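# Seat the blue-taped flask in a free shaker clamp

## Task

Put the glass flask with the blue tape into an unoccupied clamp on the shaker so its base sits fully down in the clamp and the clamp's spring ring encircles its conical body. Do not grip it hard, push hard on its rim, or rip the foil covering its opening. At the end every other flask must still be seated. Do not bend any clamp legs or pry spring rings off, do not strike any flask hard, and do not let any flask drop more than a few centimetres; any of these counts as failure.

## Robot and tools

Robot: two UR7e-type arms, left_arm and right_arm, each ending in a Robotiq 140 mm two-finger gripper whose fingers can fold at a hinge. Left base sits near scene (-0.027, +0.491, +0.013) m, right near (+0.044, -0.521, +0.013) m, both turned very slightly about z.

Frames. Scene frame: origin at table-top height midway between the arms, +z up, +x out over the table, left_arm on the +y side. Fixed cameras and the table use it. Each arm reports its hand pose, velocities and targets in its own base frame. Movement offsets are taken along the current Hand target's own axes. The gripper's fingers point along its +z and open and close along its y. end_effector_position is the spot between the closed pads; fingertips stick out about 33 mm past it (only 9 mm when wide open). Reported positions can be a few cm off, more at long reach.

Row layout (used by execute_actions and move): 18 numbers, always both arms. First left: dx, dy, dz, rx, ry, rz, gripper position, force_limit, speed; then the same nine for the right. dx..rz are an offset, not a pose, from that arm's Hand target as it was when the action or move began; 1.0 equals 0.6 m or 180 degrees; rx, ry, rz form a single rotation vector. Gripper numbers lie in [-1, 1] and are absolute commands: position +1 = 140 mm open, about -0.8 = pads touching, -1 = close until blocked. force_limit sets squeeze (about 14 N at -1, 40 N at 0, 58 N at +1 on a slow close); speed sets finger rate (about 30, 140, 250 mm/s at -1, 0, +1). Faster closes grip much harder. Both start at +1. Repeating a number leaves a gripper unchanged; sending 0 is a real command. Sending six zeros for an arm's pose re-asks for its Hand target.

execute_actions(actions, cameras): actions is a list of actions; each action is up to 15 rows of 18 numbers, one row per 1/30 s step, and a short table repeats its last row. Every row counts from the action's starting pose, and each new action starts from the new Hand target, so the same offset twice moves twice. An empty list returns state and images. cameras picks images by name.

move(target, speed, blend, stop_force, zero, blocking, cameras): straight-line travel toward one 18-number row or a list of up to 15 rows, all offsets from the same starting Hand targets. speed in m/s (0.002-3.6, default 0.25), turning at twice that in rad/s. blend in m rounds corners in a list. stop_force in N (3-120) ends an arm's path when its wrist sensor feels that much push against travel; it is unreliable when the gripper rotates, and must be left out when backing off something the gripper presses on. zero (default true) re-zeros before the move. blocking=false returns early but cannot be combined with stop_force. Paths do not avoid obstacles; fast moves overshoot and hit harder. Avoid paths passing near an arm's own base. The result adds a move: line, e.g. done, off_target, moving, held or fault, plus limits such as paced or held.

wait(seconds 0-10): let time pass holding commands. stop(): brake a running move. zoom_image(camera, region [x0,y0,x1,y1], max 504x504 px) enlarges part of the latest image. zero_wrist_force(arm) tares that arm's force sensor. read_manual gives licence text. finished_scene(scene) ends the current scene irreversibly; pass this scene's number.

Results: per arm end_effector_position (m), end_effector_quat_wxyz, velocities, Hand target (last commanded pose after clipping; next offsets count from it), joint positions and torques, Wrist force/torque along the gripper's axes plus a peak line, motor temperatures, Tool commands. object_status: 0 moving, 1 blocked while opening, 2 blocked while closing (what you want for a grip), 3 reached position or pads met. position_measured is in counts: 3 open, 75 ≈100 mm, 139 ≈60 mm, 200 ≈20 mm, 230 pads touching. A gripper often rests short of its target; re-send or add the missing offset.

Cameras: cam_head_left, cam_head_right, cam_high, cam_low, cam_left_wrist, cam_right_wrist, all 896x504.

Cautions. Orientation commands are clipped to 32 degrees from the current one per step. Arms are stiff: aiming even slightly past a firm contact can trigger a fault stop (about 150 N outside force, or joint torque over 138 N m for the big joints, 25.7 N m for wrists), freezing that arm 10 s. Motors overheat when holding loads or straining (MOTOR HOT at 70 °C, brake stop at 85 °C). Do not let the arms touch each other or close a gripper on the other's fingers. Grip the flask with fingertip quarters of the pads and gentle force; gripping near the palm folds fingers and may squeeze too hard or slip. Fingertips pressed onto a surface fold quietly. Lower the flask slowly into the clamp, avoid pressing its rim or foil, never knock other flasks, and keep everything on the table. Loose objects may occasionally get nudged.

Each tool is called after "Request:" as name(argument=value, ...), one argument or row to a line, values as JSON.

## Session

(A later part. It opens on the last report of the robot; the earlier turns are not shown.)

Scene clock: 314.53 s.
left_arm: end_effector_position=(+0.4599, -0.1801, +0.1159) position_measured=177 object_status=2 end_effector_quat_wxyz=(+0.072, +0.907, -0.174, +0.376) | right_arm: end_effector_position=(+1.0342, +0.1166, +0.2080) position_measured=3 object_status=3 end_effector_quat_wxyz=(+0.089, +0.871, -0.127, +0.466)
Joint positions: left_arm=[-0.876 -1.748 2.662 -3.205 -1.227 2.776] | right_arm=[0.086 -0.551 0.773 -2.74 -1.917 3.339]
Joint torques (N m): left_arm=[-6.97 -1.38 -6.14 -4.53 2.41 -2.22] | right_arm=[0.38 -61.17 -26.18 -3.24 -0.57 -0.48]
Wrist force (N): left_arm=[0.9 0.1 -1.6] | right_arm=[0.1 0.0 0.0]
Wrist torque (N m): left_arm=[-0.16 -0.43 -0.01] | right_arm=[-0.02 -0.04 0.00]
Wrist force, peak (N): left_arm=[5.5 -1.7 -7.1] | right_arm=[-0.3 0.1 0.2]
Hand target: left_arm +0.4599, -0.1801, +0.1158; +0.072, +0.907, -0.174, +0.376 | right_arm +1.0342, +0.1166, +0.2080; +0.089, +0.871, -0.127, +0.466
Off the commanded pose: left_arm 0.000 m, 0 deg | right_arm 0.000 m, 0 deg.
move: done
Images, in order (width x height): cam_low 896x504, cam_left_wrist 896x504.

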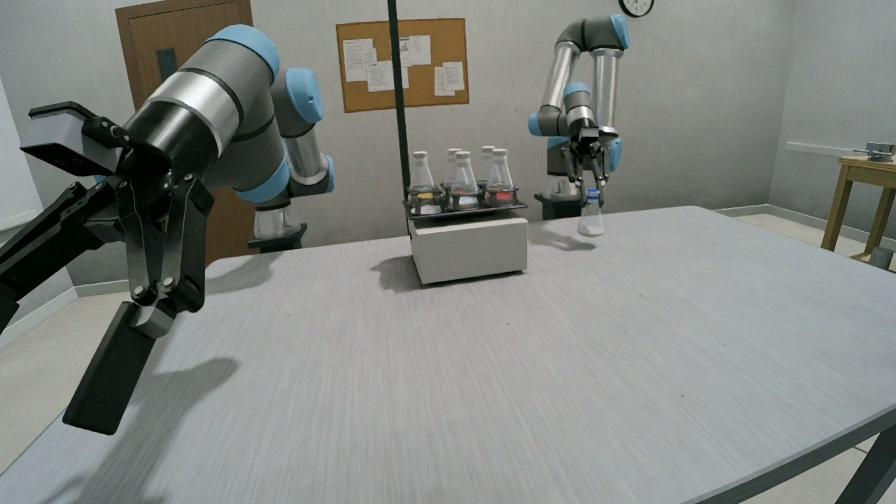

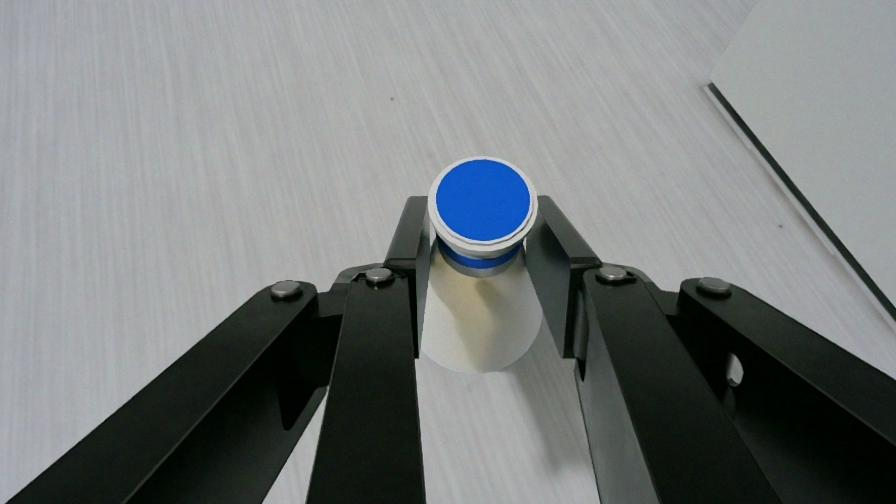

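Request:
move(
  target=[
    [0.318,0,-0.318,0,0,0,-1,-1,-1,0,0,0,0,0,0,1,1,1],
    [0.5238,0.5975,-0.1125,-0.0911,0,0.0911,-1,-1,-1,0,0,0,0,0,0,1,1,1],
  ],
  blend=0.02,
  cameras=["cam_left_wrist","cam_low","cam_high","cam_head_left"],
  speed=0.15,
)

Request:
zoom_image(
  camera="cam_low",
  region=[380, 80, 560, 225],
)

Request:
zoom_image(
  camera="cam_high",
  region=[380, 140, 560, 310],
)

Scene clock: 341.53 s.
left_arm: end_effector_position=(+0.4891, -0.5780, +0.3854) position_measured=177 object_status=2 end_effector_quat_wxyz=(+0.146, +0.854, -0.353, +0.353) | right_arm: end_effector_position=(+1.0342, +0.1166, +0.2080) position_measured=3 object_status=3 end_effector_quat_wxyz=(+0.089, +0.871, -0.127, +0.466)
Joint positions: left_arm=[-1.153 -1.431 1.548 -2.437 -1.313 2.875] | right_arm=[0.086 -0.551 0.773 -2.74 -1.917 3.339]
Joint torques (N m): left_arm=[4.84 -36.58 -22.78 -4.68 2.29 -2.12] | right_arm=[-0.32 -61.12 -27.09 -3 -0.58 -0.64]
Wrist force (N): left_arm=[1.1 0.2 -1.5] | right_arm=[0.1 -0.2 0.0]
Wrist torque (N m): left_arm=[-0.14 -0.44 0.00] | right_arm=[-0.06 -0.04 -0.01]
Wrist force, peak (N): left_arm=[1.5 -0.6 -2.7] | right_arm=[0.3 -0.1 0.0]
Hand target: left_arm +0.4892, -0.5780, +0.3855; +0.146, +0.854, -0.353, +0.353 | right_arm +1.0342, +0.1166, +0.2080; +0.089, +0.871, -0.127, +0.466
Off the commanded pose: left_arm 0.000 m, 0 deg | right_arm 0.000 m, 0 deg.
move: done
Images, in order (width x height): cam_head_left 896x504, cam_high 896x504, cam_low 896x504, cam_left_wrist 896x504.

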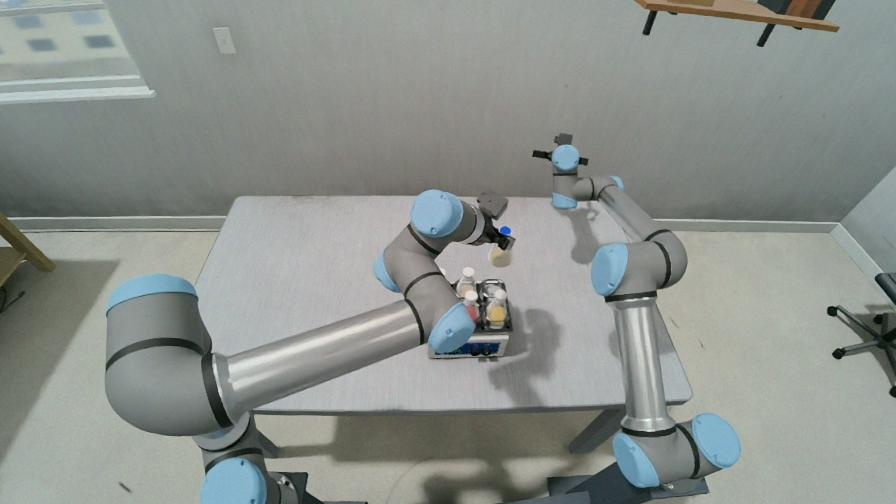

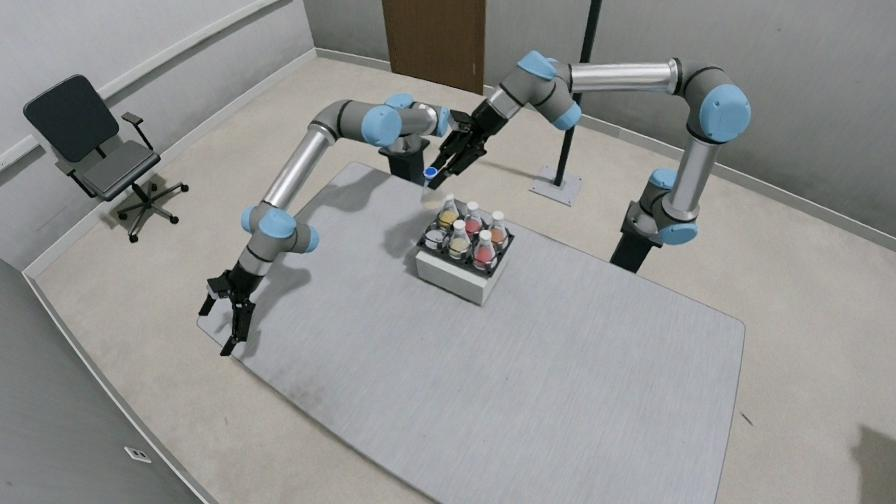

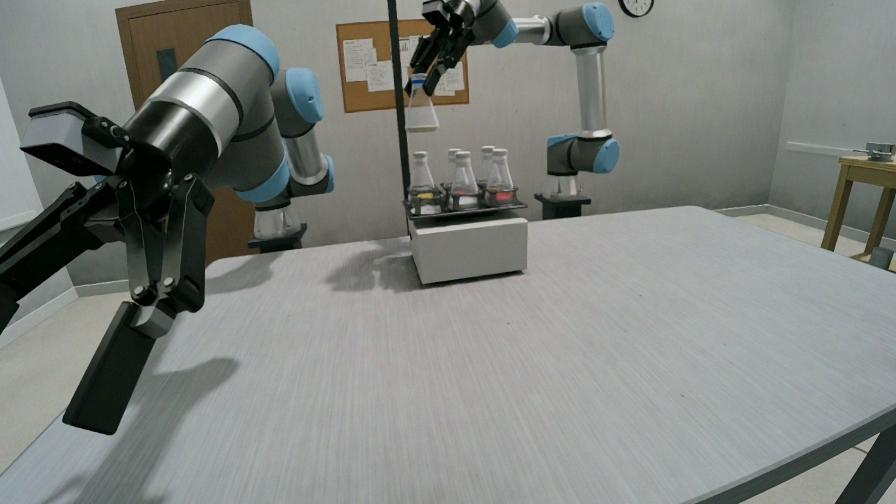

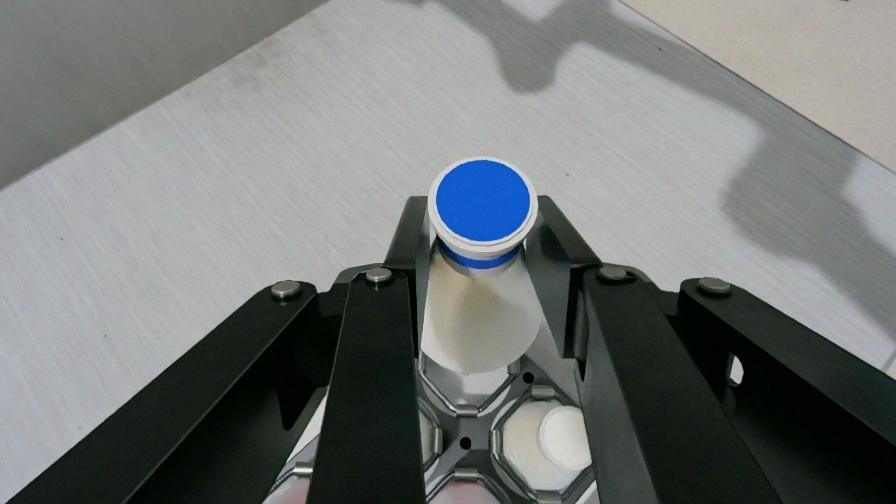

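Scaled by 2.800 from the camera's 896x504 image, which has a finer 1280x720 frame.

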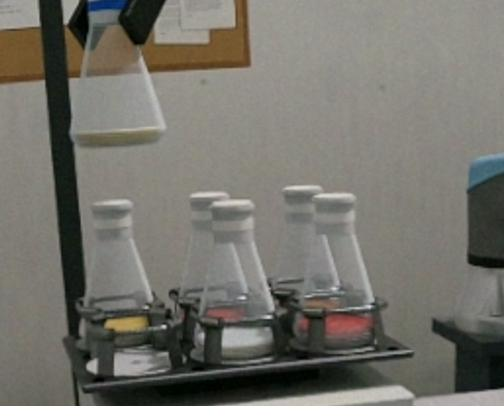

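Scaled by 2.800 from the camera's 896x504 image, which has a finer 1280x720 frame.

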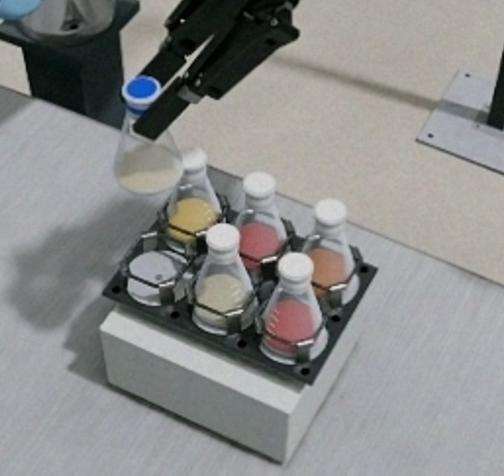

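Request:
move(
  target=[-0.1179,0,0.1179,0,0,0,-1,-1,-1,0,0,0,0,0,0,1,1,1],
  cameras=["cam_left_wrist","cam_low","cam_high","cam_head_left"],
  speed=0.1,
)

Request:
zoom_image(
  camera="cam_low",
  region=[390, 130, 490, 225],
)

Request:
zoom_image(
  camera="cam_high",
  region=[390, 160, 490, 280],
)

Request:
zoom_image(
  camera="cam_left_wrist",
  region=[330, 130, 630, 504],
)

Request:
zoom_image(
  camera="cam_head_left",
  region=[430, 220, 530, 340],
)

Scene clock: 393.17 s.
left_arm: end_effector_position=(+0.4892, -0.5779, +0.2853) position_measured=177 object_status=2 end_effector_quat_wxyz=(+0.146, +0.854, -0.353, +0.353) | right_arm: end_effector_position=(+1.0342, +0.1166, +0.2080) position_measured=3 object_status=3 end_effector_quat_wxyz=(+0.089, +0.871, -0.127, +0.466)
Joint positions: left_arm=[-1.153 -1.374 1.744 -2.69 -1.313 2.875] | right_arm=[0.086 -0.551 0.773 -2.74 -1.917 3.339]
Joint torques (N m): left_arm=[-1.08 -46.78 -33.29 -3.02 -0.07 1.78] | right_arm=[0.01 -61.07 -26.71 -3.1 -0.68 -0.36]
Wrist force (N): left_arm=[1.0 0.2 -1.6] | right_arm=[0.0 0.0 0.0]
Wrist torque (N m): left_arm=[-0.13 -0.43 0.01] | right_arm=[0.00 -0.01 -0.01]
Wrist force, peak (N): left_arm=[2.4 0.3 -3.0] | right_arm=[-0.1 0.2 -0.2]
Hand target: left_arm +0.4891, -0.5779, +0.2854; +0.146, +0.854, -0.353, +0.353 | right_arm +1.0342, +0.1166, +0.2080; +0.089, +0.871, -0.127, +0.466
Off the commanded pose: left_arm 0.000 m, 0 deg | right_arm 0.000 m, 0 deg.
move: done
Images, in order (width x height): cam_head_left 896x504, cam_high 896x504, cam_low 896x504, cam_left_wrist 896x504.

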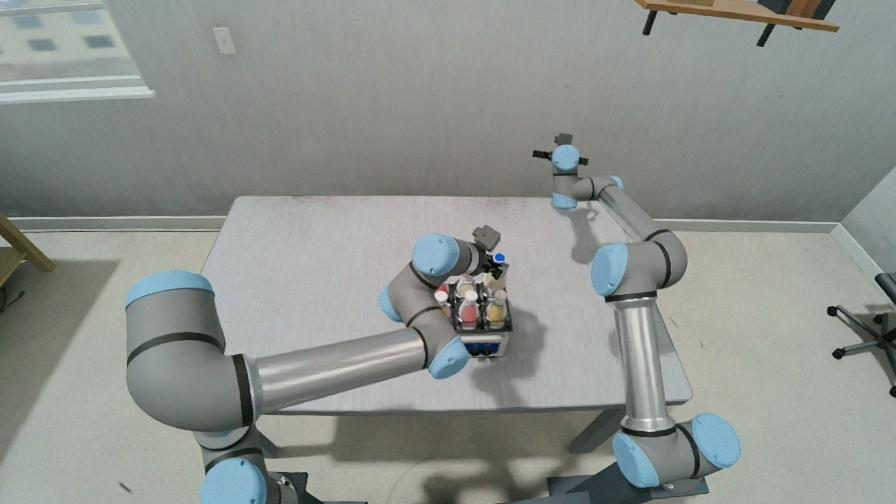

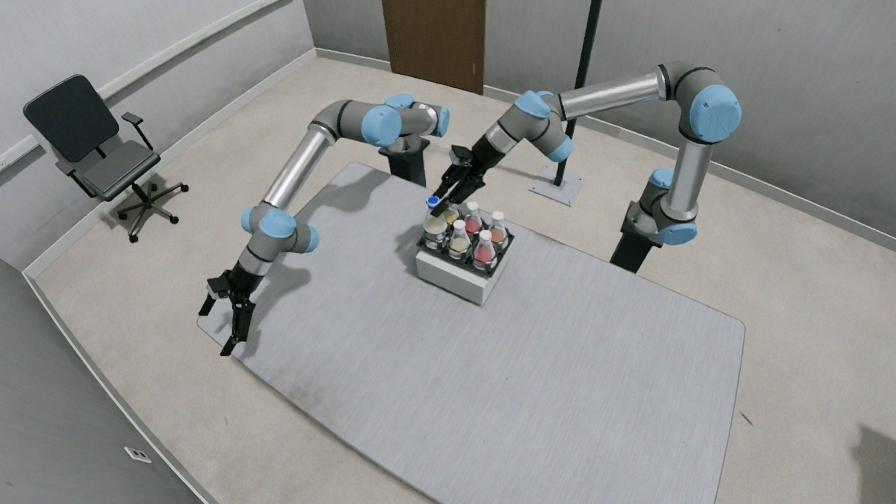

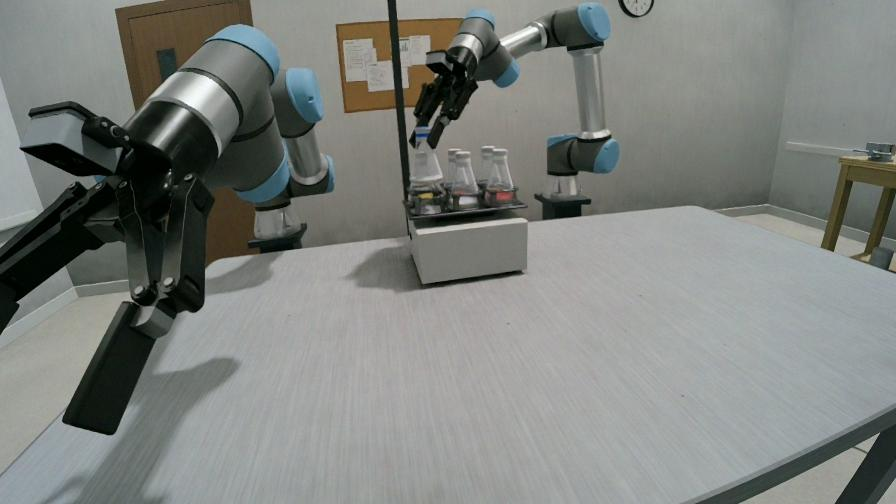

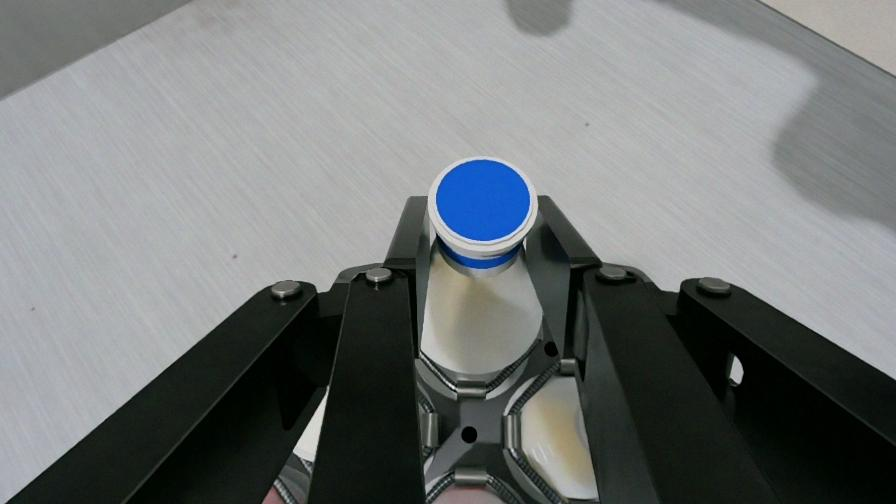

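Scaled by 5.040 from the camera's 896x504 image, which has a finer 1280x720 frame.

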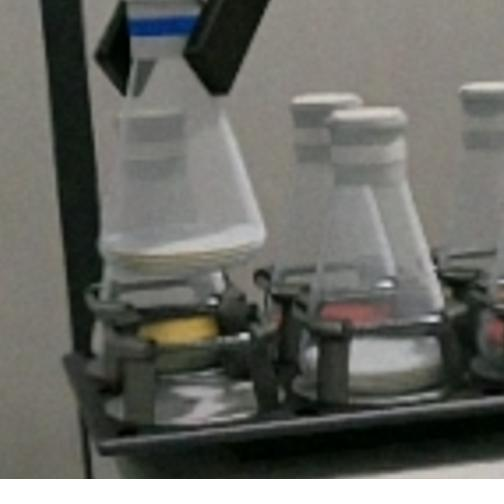

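Scaled by 4.200 from the camera's 896x504 image, which has a finer 1280x720 frame.

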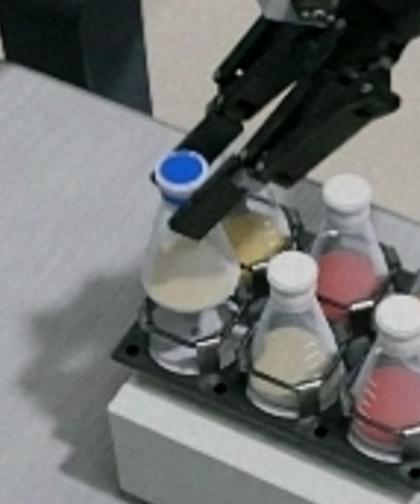

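Scaled by 1.348 from the camera's 896x504 image, which has a finer 1280x720 frame.

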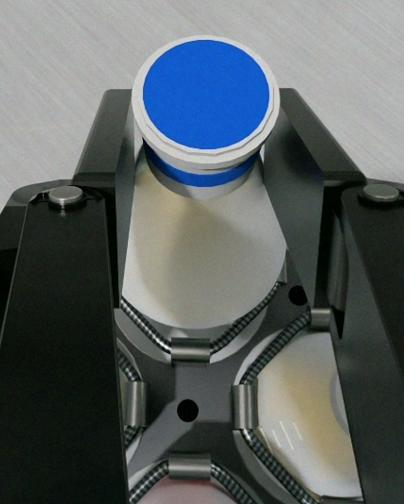

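Scaled by 4.200 from the camera's 896x504 image, which has a finer 1280x720 frame.

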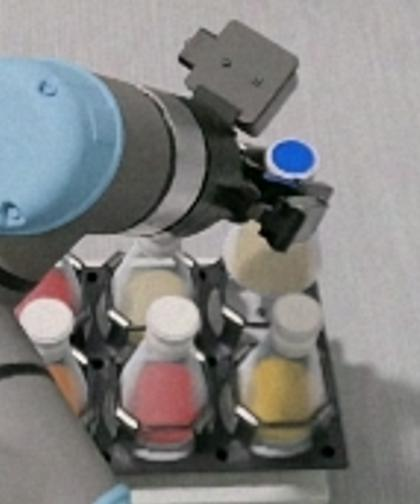

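Request:
zoom_image(
  camera="cam_high",
  region=[410, 215, 480, 255],
)

Request:
zoom_image(
  camera="cam_low",
  region=[400, 170, 490, 225],
)

Request:
zoom_image(
  camera="cam_left_wrist",
  region=[400, 290, 580, 420],
)

Request:
zoom_image(
  camera="cam_head_left",
  region=[450, 250, 520, 330],
)

Scaled by 7.200 from the camera's 896x504 image, which has a finer 1280x720 frame.

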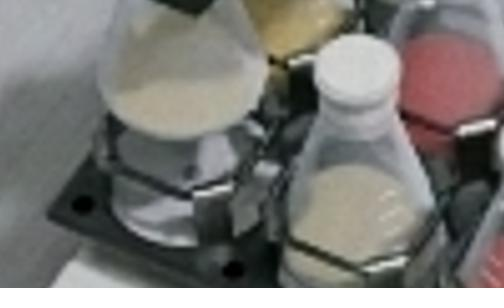

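Scaled by 5.600 from the camera's 896x504 image, which has a finer 1280x720 frame.

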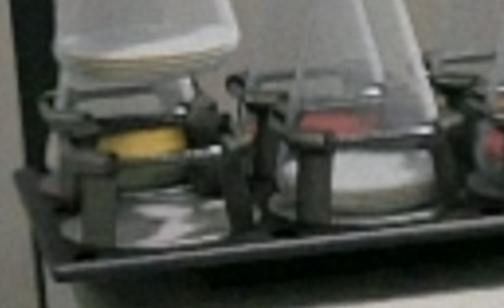

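Scaled by 2.800 from the camera's 896x504 image, which has a finer 1280x720 frame.

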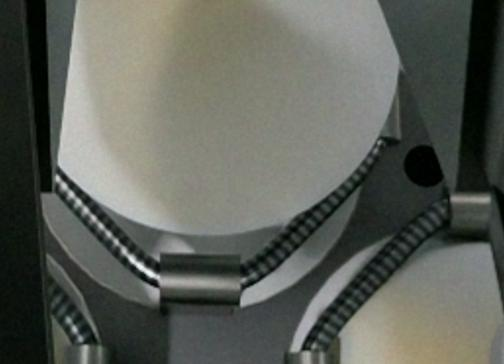

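Scaled by 6.300 from the camera's 896x504 image, which has a finer 1280x720 frame.

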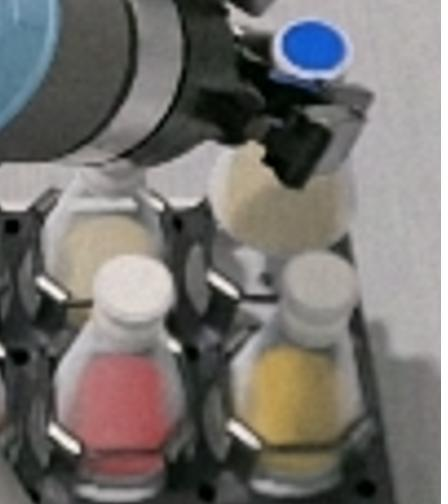

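Request:
move(
  target=[-0.0567,0.0018,0.054,0,0,0,-1,-1,-1,0,0,0,0,0,0,1,1,1],
  cameras=["cam_left_wrist","cam_low","cam_high"],
  speed=0.02,
  stop_force=12,
)

Request:
zoom_image(
  camera="cam_low",
  region=[390, 130, 490, 225],
)

Request:
zoom_image(
  camera="cam_left_wrist",
  region=[400, 150, 580, 420],
)

Request:
zoom_image(
  camera="cam_high",
  region=[390, 180, 490, 260],
)

Scene clock: 474.47 s.
left_arm: end_effector_position=(+0.4881, -0.5779, +0.2544) position_measured=177 object_status=2 end_effector_quat_wxyz=(+0.146, +0.854, -0.353, +0.353) | right_arm: end_effector_position=(+1.0342, +0.1166, +0.2080) position_measured=3 object_status=3 end_effector_quat_wxyz=(+0.089, +0.871, -0.127, +0.466)
Joint positions: left_arm=[-1.155 -1.346 1.796 -2.77 -1.312 2.874] | right_arm=[0.086 -0.551 0.773 -2.74 -1.917 3.339]
Joint torques (N m): left_arm=[2.64 -39.76 -29.17 -3.37 -1.93 0.37] | right_arm=[-0.78 -60.71 -26.95 -2.88 -0.52 -0.62]
Wrist force (N): left_arm=[8.9 -0.3 -7.0] | right_arm=[0.0 -0.1 0.0]
Wrist torque (N m): left_arm=[-0.10 -0.50 0.04] | right_arm=[-0.02 -0.02 0.00]
Wrist force, peak (N): left_arm=[14.6 -1.8 -10.7] | right_arm=[0.2 -0.2 -0.2]
Hand target: left_arm +0.4881, -0.5779, +0.2544; +0.146, +0.854, -0.353, +0.353 (not the last commanded pose) | right_arm +1.0342, +0.1166, +0.2080; +0.089, +0.871, -0.127, +0.466
Off the commanded pose: left_arm 0.016 m, 0 deg | right_arm 0.000 m, 0 deg.
move: contact (left_arm)
Images, in order (width x height): cam_high 896x504, cam_low 896x504, cam_left_wrist 896x504.

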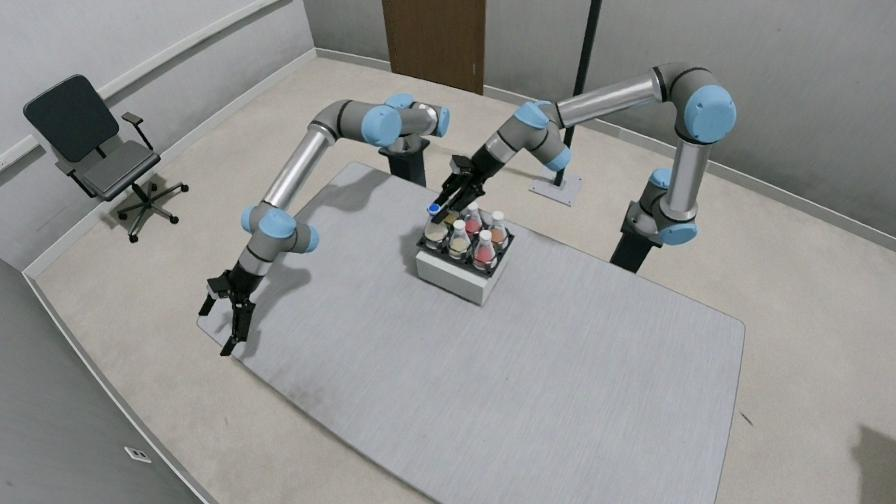

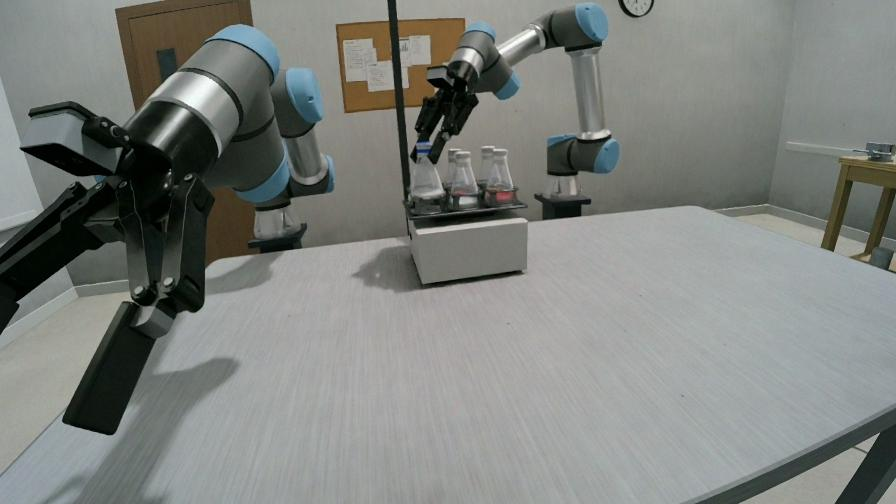

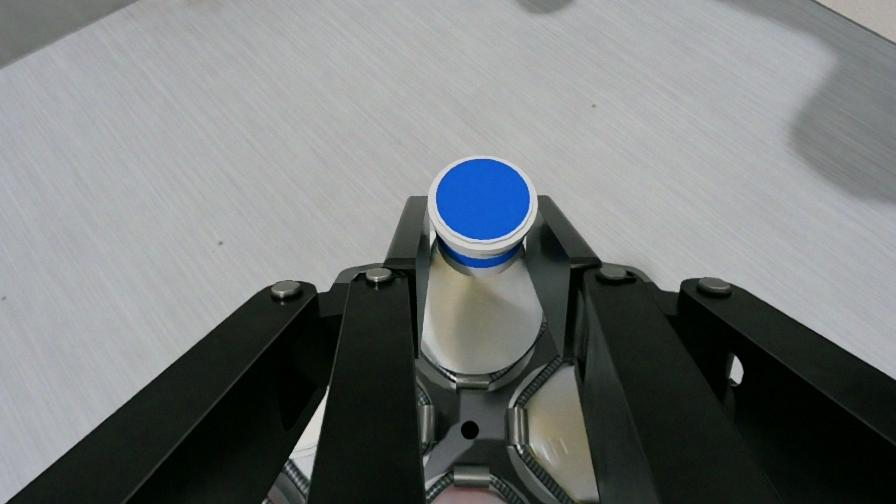

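Scaled by 5.040 from the camera's 896x504 image, which has a finer 1280x720 frame.

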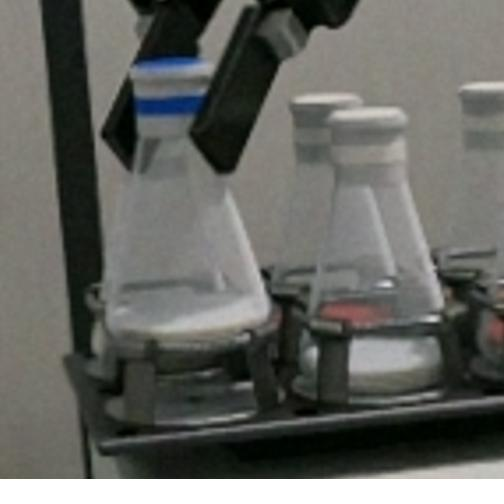

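Scaled by 1.867 from the camera's 896x504 image, which has a finer 1280x720 frame.

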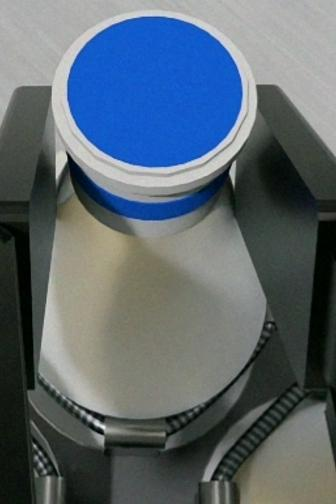

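Scaled by 5.040 from the camera's 896x504 image, which has a finer 1280x720 frame.

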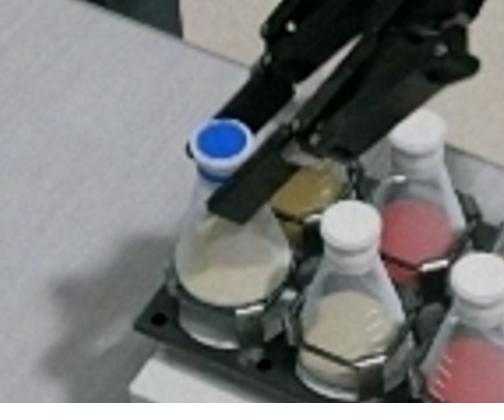

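Request:
move(
  target=[-0.0183,0,0.0183,0,0,0,-1,-1,-1,0,0,0,0,0,0,1,1,1],
  cameras=["cam_left_wrist","cam_low"],
  speed=0.02,
  stop_force=22,
)

Request:
zoom_image(
  camera="cam_low",
  region=[390, 130, 490, 225],
)

Request:
zoom_image(
  camera="cam_left_wrist",
  region=[400, 150, 580, 420],
)

Scene clock: 486.67 s.
left_arm: end_effector_position=(+0.4882, -0.5780, +0.2526) position_measured=177 object_status=2 end_effector_quat_wxyz=(+0.147, +0.854, -0.353, +0.354) | right_arm: end_effector_position=(+1.0342, +0.1166, +0.2080) position_measured=3 object_status=3 end_effector_quat_wxyz=(+0.089, +0.871, -0.127, +0.466)
Joint positions: left_arm=[-1.155 -1.344 1.799 -2.777 -1.312 2.874] | right_arm=[0.086 -0.551 0.773 -2.74 -1.917 3.339]
Joint torques (N m): left_arm=[-2.78 -30.32 -21.23 4.15 -3.6 1.76] | right_arm=[0.06 -59.74 -25.75 -2.93 -0.65 -0.79]
Wrist force (N): left_arm=[20.5 -2.7 -12.5] | right_arm=[0.1 0.0 0.0]
Wrist torque (N m): left_arm=[-0.02 -0.51 0.08] | right_arm=[0.00 -0.03 -0.01]
Wrist force, peak (N): left_arm=[28.9 -4.6 -23.5] | right_arm=[0.0 -0.4 -0.1]
Hand target: left_arm +0.4882, -0.5780, +0.2525; +0.147, +0.854, -0.353, +0.354 (not the last commanded pose) | right_arm +1.0342, +0.1166, +0.2080; +0.089, +0.871, -0.127, +0.466
Off the commanded pose: left_arm 0.014 m, 0 deg | right_arm 0.000 m, 0 deg.
move: contact (left_arm)
Images, in order (width x height): cam_low 896x504, cam_left_wrist 896x504.

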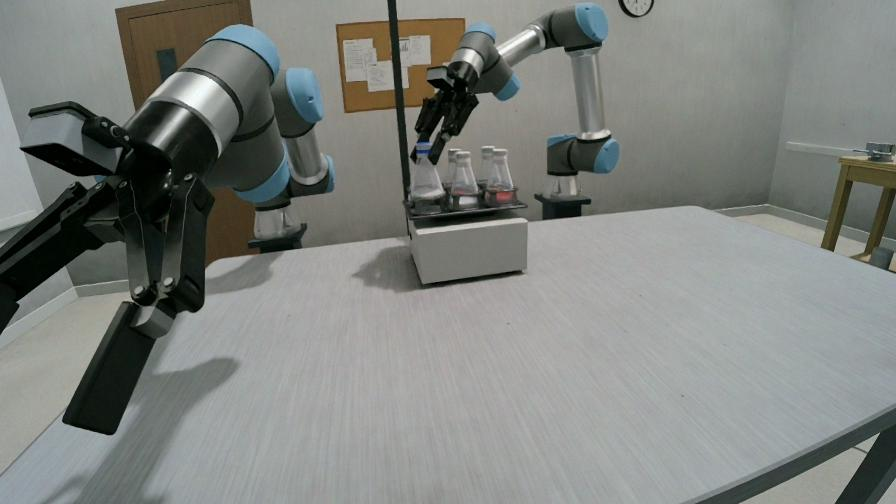

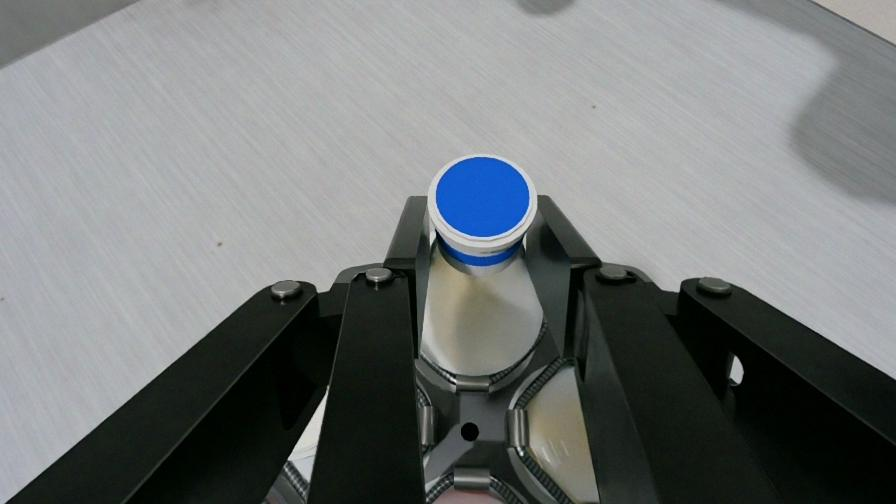

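Scaled by 5.040 from the camera's 896x504 image, which has a finer 1280x720 frame.

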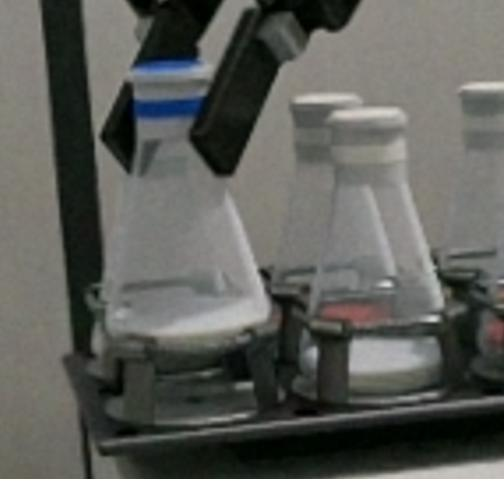

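Scaled by 1.867 from the camera's 896x504 image, which has a finer 1280x720 frame.

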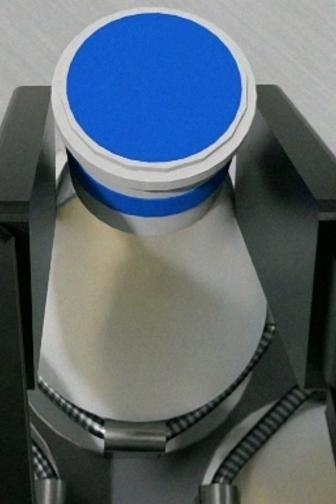

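Request:
move(
  target=[-0.0165,0,0.0165,0,0,0,-1,-1,-1,0,0,0,0,0,0,1,1,1],
  cameras=["cam_left_wrist","cam_low"],
  speed=0.015,
  stop_force=16,
)

Request:
zoom_image(
  camera="cam_low",
  region=[390, 130, 490, 225],
)

Request:
zoom_image(
  camera="cam_left_wrist",
  region=[400, 150, 580, 420],
)

Scene clock: 493.23 s.
left_arm: end_effector_position=(+0.4883, -0.5783, +0.2519) position_measured=177 object_status=2 end_effector_quat_wxyz=(+0.147, +0.853, -0.353, +0.355) | right_arm: end_effector_position=(+1.0342, +0.1166, +0.2080) position_measured=3 object_status=3 end_effector_quat_wxyz=(+0.089, +0.871, -0.127, +0.466)
Joint positions: left_arm=[-1.155 -1.343 1.801 -2.782 -1.312 2.874] | right_arm=[0.086 -0.551 0.773 -2.74 -1.917 3.339]
Joint torques (N m): left_arm=[-8.62 -26.68 -17.43 6.72 -3.8 1.28] | right_arm=[-0.93 -60.64 -26.77 -2.99 -0.78 -0.62]
Wrist force (N): left_arm=[26.3 -5.9 -17.8] | right_arm=[0.1 0.1 -0.1]
Wrist torque (N m): left_arm=[0.02 -0.56 0.16] | right_arm=[0.01 -0.03 -0.01]
Wrist force, peak (N): left_arm=[32.2 -7.9 -30.0] | right_arm=[0.1 -0.1 -0.3]
Hand target: left_arm +0.4883, -0.5781, +0.2516; +0.147, +0.853, -0.353, +0.354 (not the last commanded pose) | right_arm +1.0342, +0.1166, +0.2080; +0.089, +0.871, -0.127, +0.466
Off the commanded pose: left_arm 0.013 m, 0 deg | right_arm 0.000 m, 0 deg.
move: contact (left_arm)
Images, in order (width x height): cam_low 896x504, cam_left_wrist 896x504.

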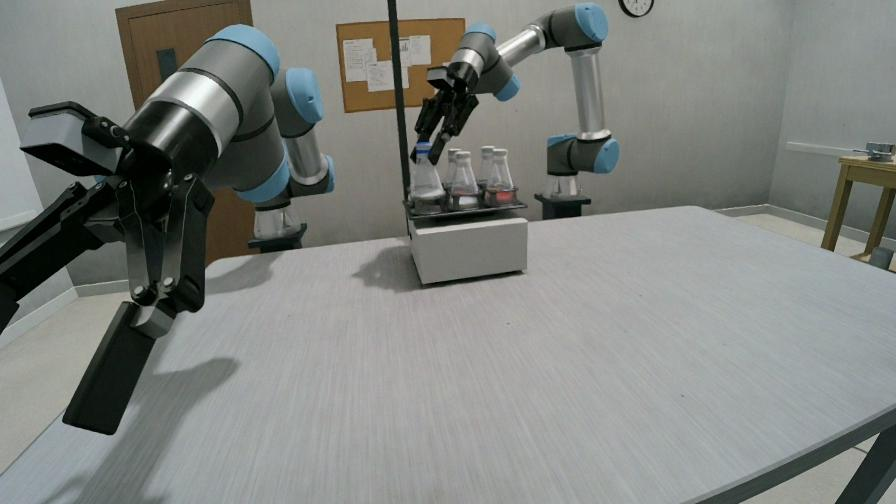

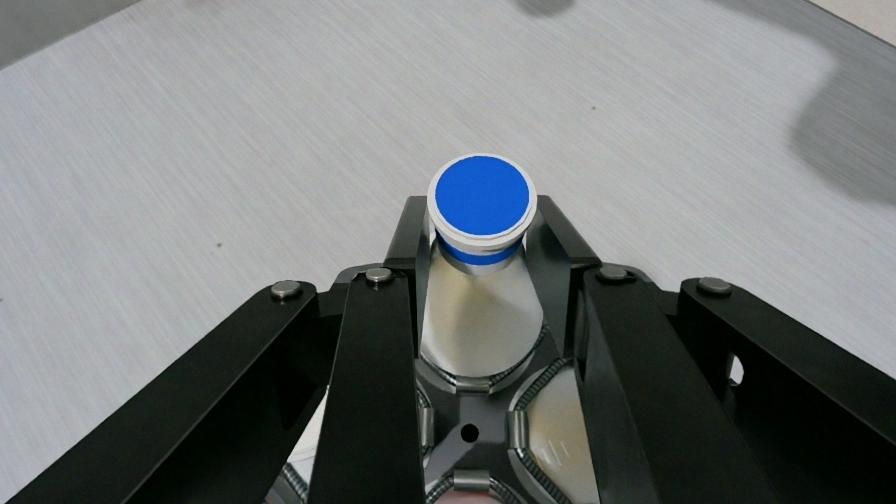

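Scaled by 5.040 from the camera's 896x504 image, which has a finer 1280x720 frame.

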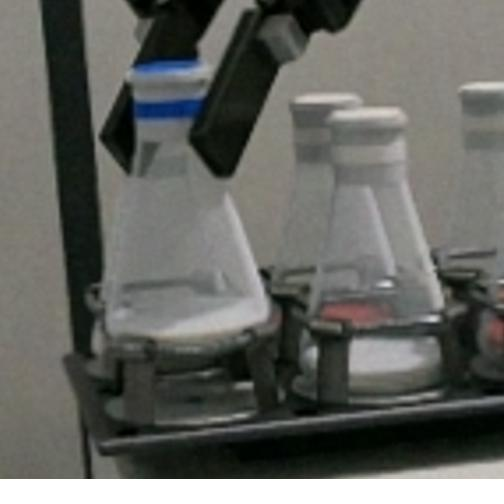

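Scaled by 1.867 from the camera's 896x504 image, which has a finer 1280x720 frame.

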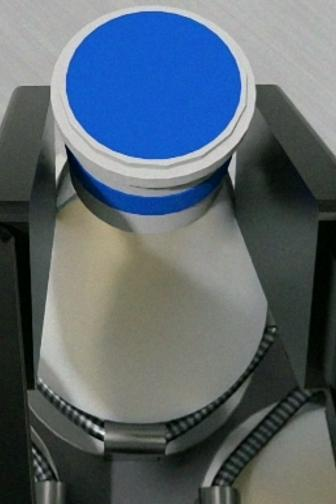

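Request:
move(
  target=[0.0196,0,0.0125,0,-0.0444,0,-1,-1,-1,0,0,0,0,0,0,1,1,1],
  speed=0.03,
)

Request:
move(
  target=[-0.0104,0,0.0133,0,0,0,-1,-1,-1,0,0,0,0,0,0,1,1,1],
  cameras=["cam_left_wrist","cam_low"],
  speed=0.015,
  stop_force=18,
)

Request:
zoom_image(
  camera="cam_low",
  region=[390, 130, 490, 225],
)

Request:
zoom_image(
  camera="cam_left_wrist",
  region=[400, 150, 580, 420],
)

Scene clock: 524.43 s.
left_arm: end_effector_position=(+0.4979, -0.5878, +0.2546) position_measured=177 object_status=2 end_effector_quat_wxyz=(+0.122, +0.876, -0.362, +0.294) end_effector_velocity=(+0.001, +0.001, -0.001) end_effector_angular_velocity=(-0.001, -0.003, +0.000) | right_arm: end_effector_position=(+1.0342, +0.1166, +0.2080) position_measured=3 object_status=3 end_effector_quat_wxyz=(+0.089, +0.871, -0.127, +0.466)
Joint positions: left_arm=[-1.125 -1.295 1.624 -2.519 -1.369 2.866] | right_arm=[0.086 -0.551 0.773 -2.74 -1.917 3.339]
Joint velocities: left_arm=[0 0 0.004 -0.006 0.002 0.001] | right_arm=[within noise]
Joint torques (N m): left_arm=[-6.26 -32.16 -4.92 -2.17 0.24 -2.46] | right_arm=[0.61 -60.72 -26.65 -2.82 -0.79 -0.78]
Wrist force (N): left_arm=[9.8 -2.7 -17.3] | right_arm=[-0.1 -0.1 -0.1]
Wrist torque (N m): left_arm=[0.02 -0.70 0.16] | right_arm=[-0.02 0.00 -0.01]
Wrist force, peak (N): left_arm=[16.6 -3.2 -43.0] | right_arm=[0.2 0.0 -0.2]
Hand target: left_arm +0.4979, -0.5877, +0.2546; +0.122, +0.876, -0.362, +0.294 | right_arm +1.0342, +0.1166, +0.2080; +0.089, +0.871, -0.127, +0.466
Off the commanded pose: left_arm 0.000 m, 0 deg | right_arm 0.000 m, 0 deg.
move: done

Scene clock: 525.67 s.
left_arm: end_effector_position=(+0.4980, -0.5878, +0.2535) position_measured=177 object_status=2 end_effector_quat_wxyz=(+0.122, +0.876, -0.362, +0.294) | right_arm: end_effector_position=(+1.0342, +0.1166, +0.2080) position_measured=3 object_status=3 end_effector_quat_wxyz=(+0.089, +0.871, -0.127, +0.466)
Joint positions: left_arm=[-1.125 -1.294 1.627 -2.524 -1.368 2.866] | right_arm=[0.086 -0.551 0.773 -2.74 -1.917 3.339]
Joint torques (N m): left_arm=[0.76 -24.4 -17.2 4.57 -4.15 -2.39] | right_arm=[-0.35 -59.86 -26.17 -2.93 -0.8 -0.8]
Wrist force (N): left_arm=[17.1 -4.9 -30.9] | right_arm=[0.0 0.0 0.0]
Wrist torque (N m): left_arm=[0.10 -0.81 0.17] | right_arm=[-0.01 0.00 -0.01]
Wrist force, peak (N): left_arm=[21.0 -5.6 -40.9] | right_arm=[-0.1 -0.3 0.2]
Hand target: left_arm +0.4980, -0.5877, +0.2534; +0.122, +0.876, -0.362, +0.294 (not the last commanded pose) | right_arm +1.0342, +0.1166, +0.2080; +0.089, +0.871, -0.127, +0.466
Off the commanded pose: left_arm 0.009 m, 0 deg | right_arm 0.000 m, 0 deg.
move: contact (left_arm)
Images, in order (width x height): cam_low 896x504, cam_left_wrist 896x504.

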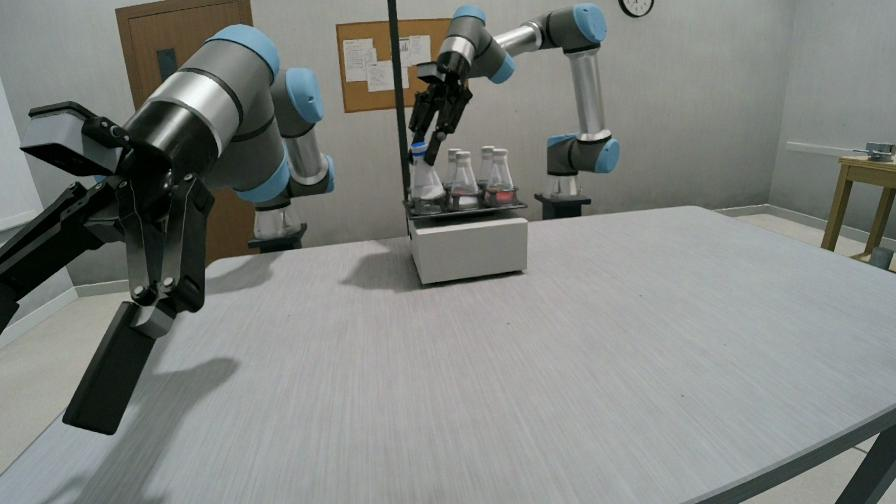

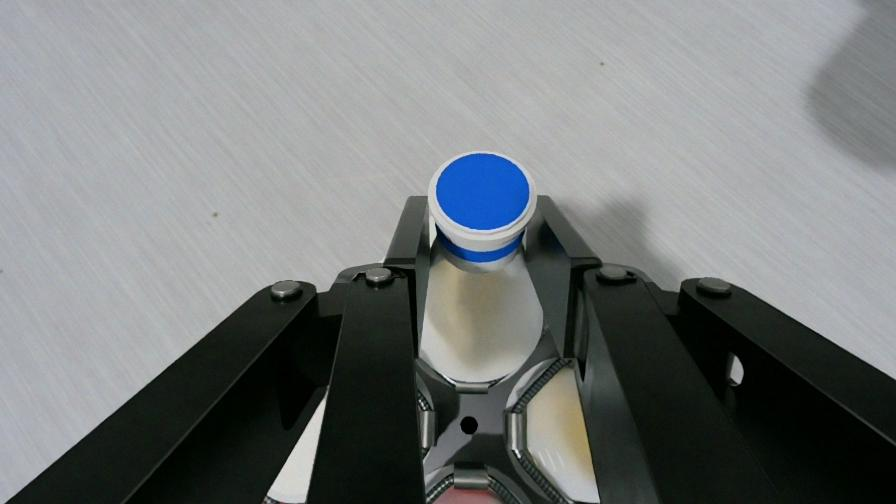

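Scaled by 5.040 from the camera's 896x504 image, which has a finer 1280x720 frame.

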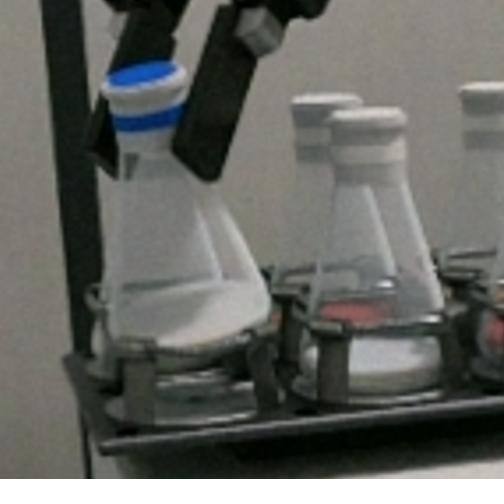

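Scaled by 1.867 from the camera's 896x504 image, which has a finer 1280x720 frame.

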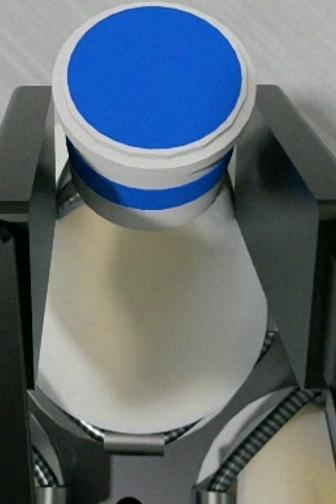

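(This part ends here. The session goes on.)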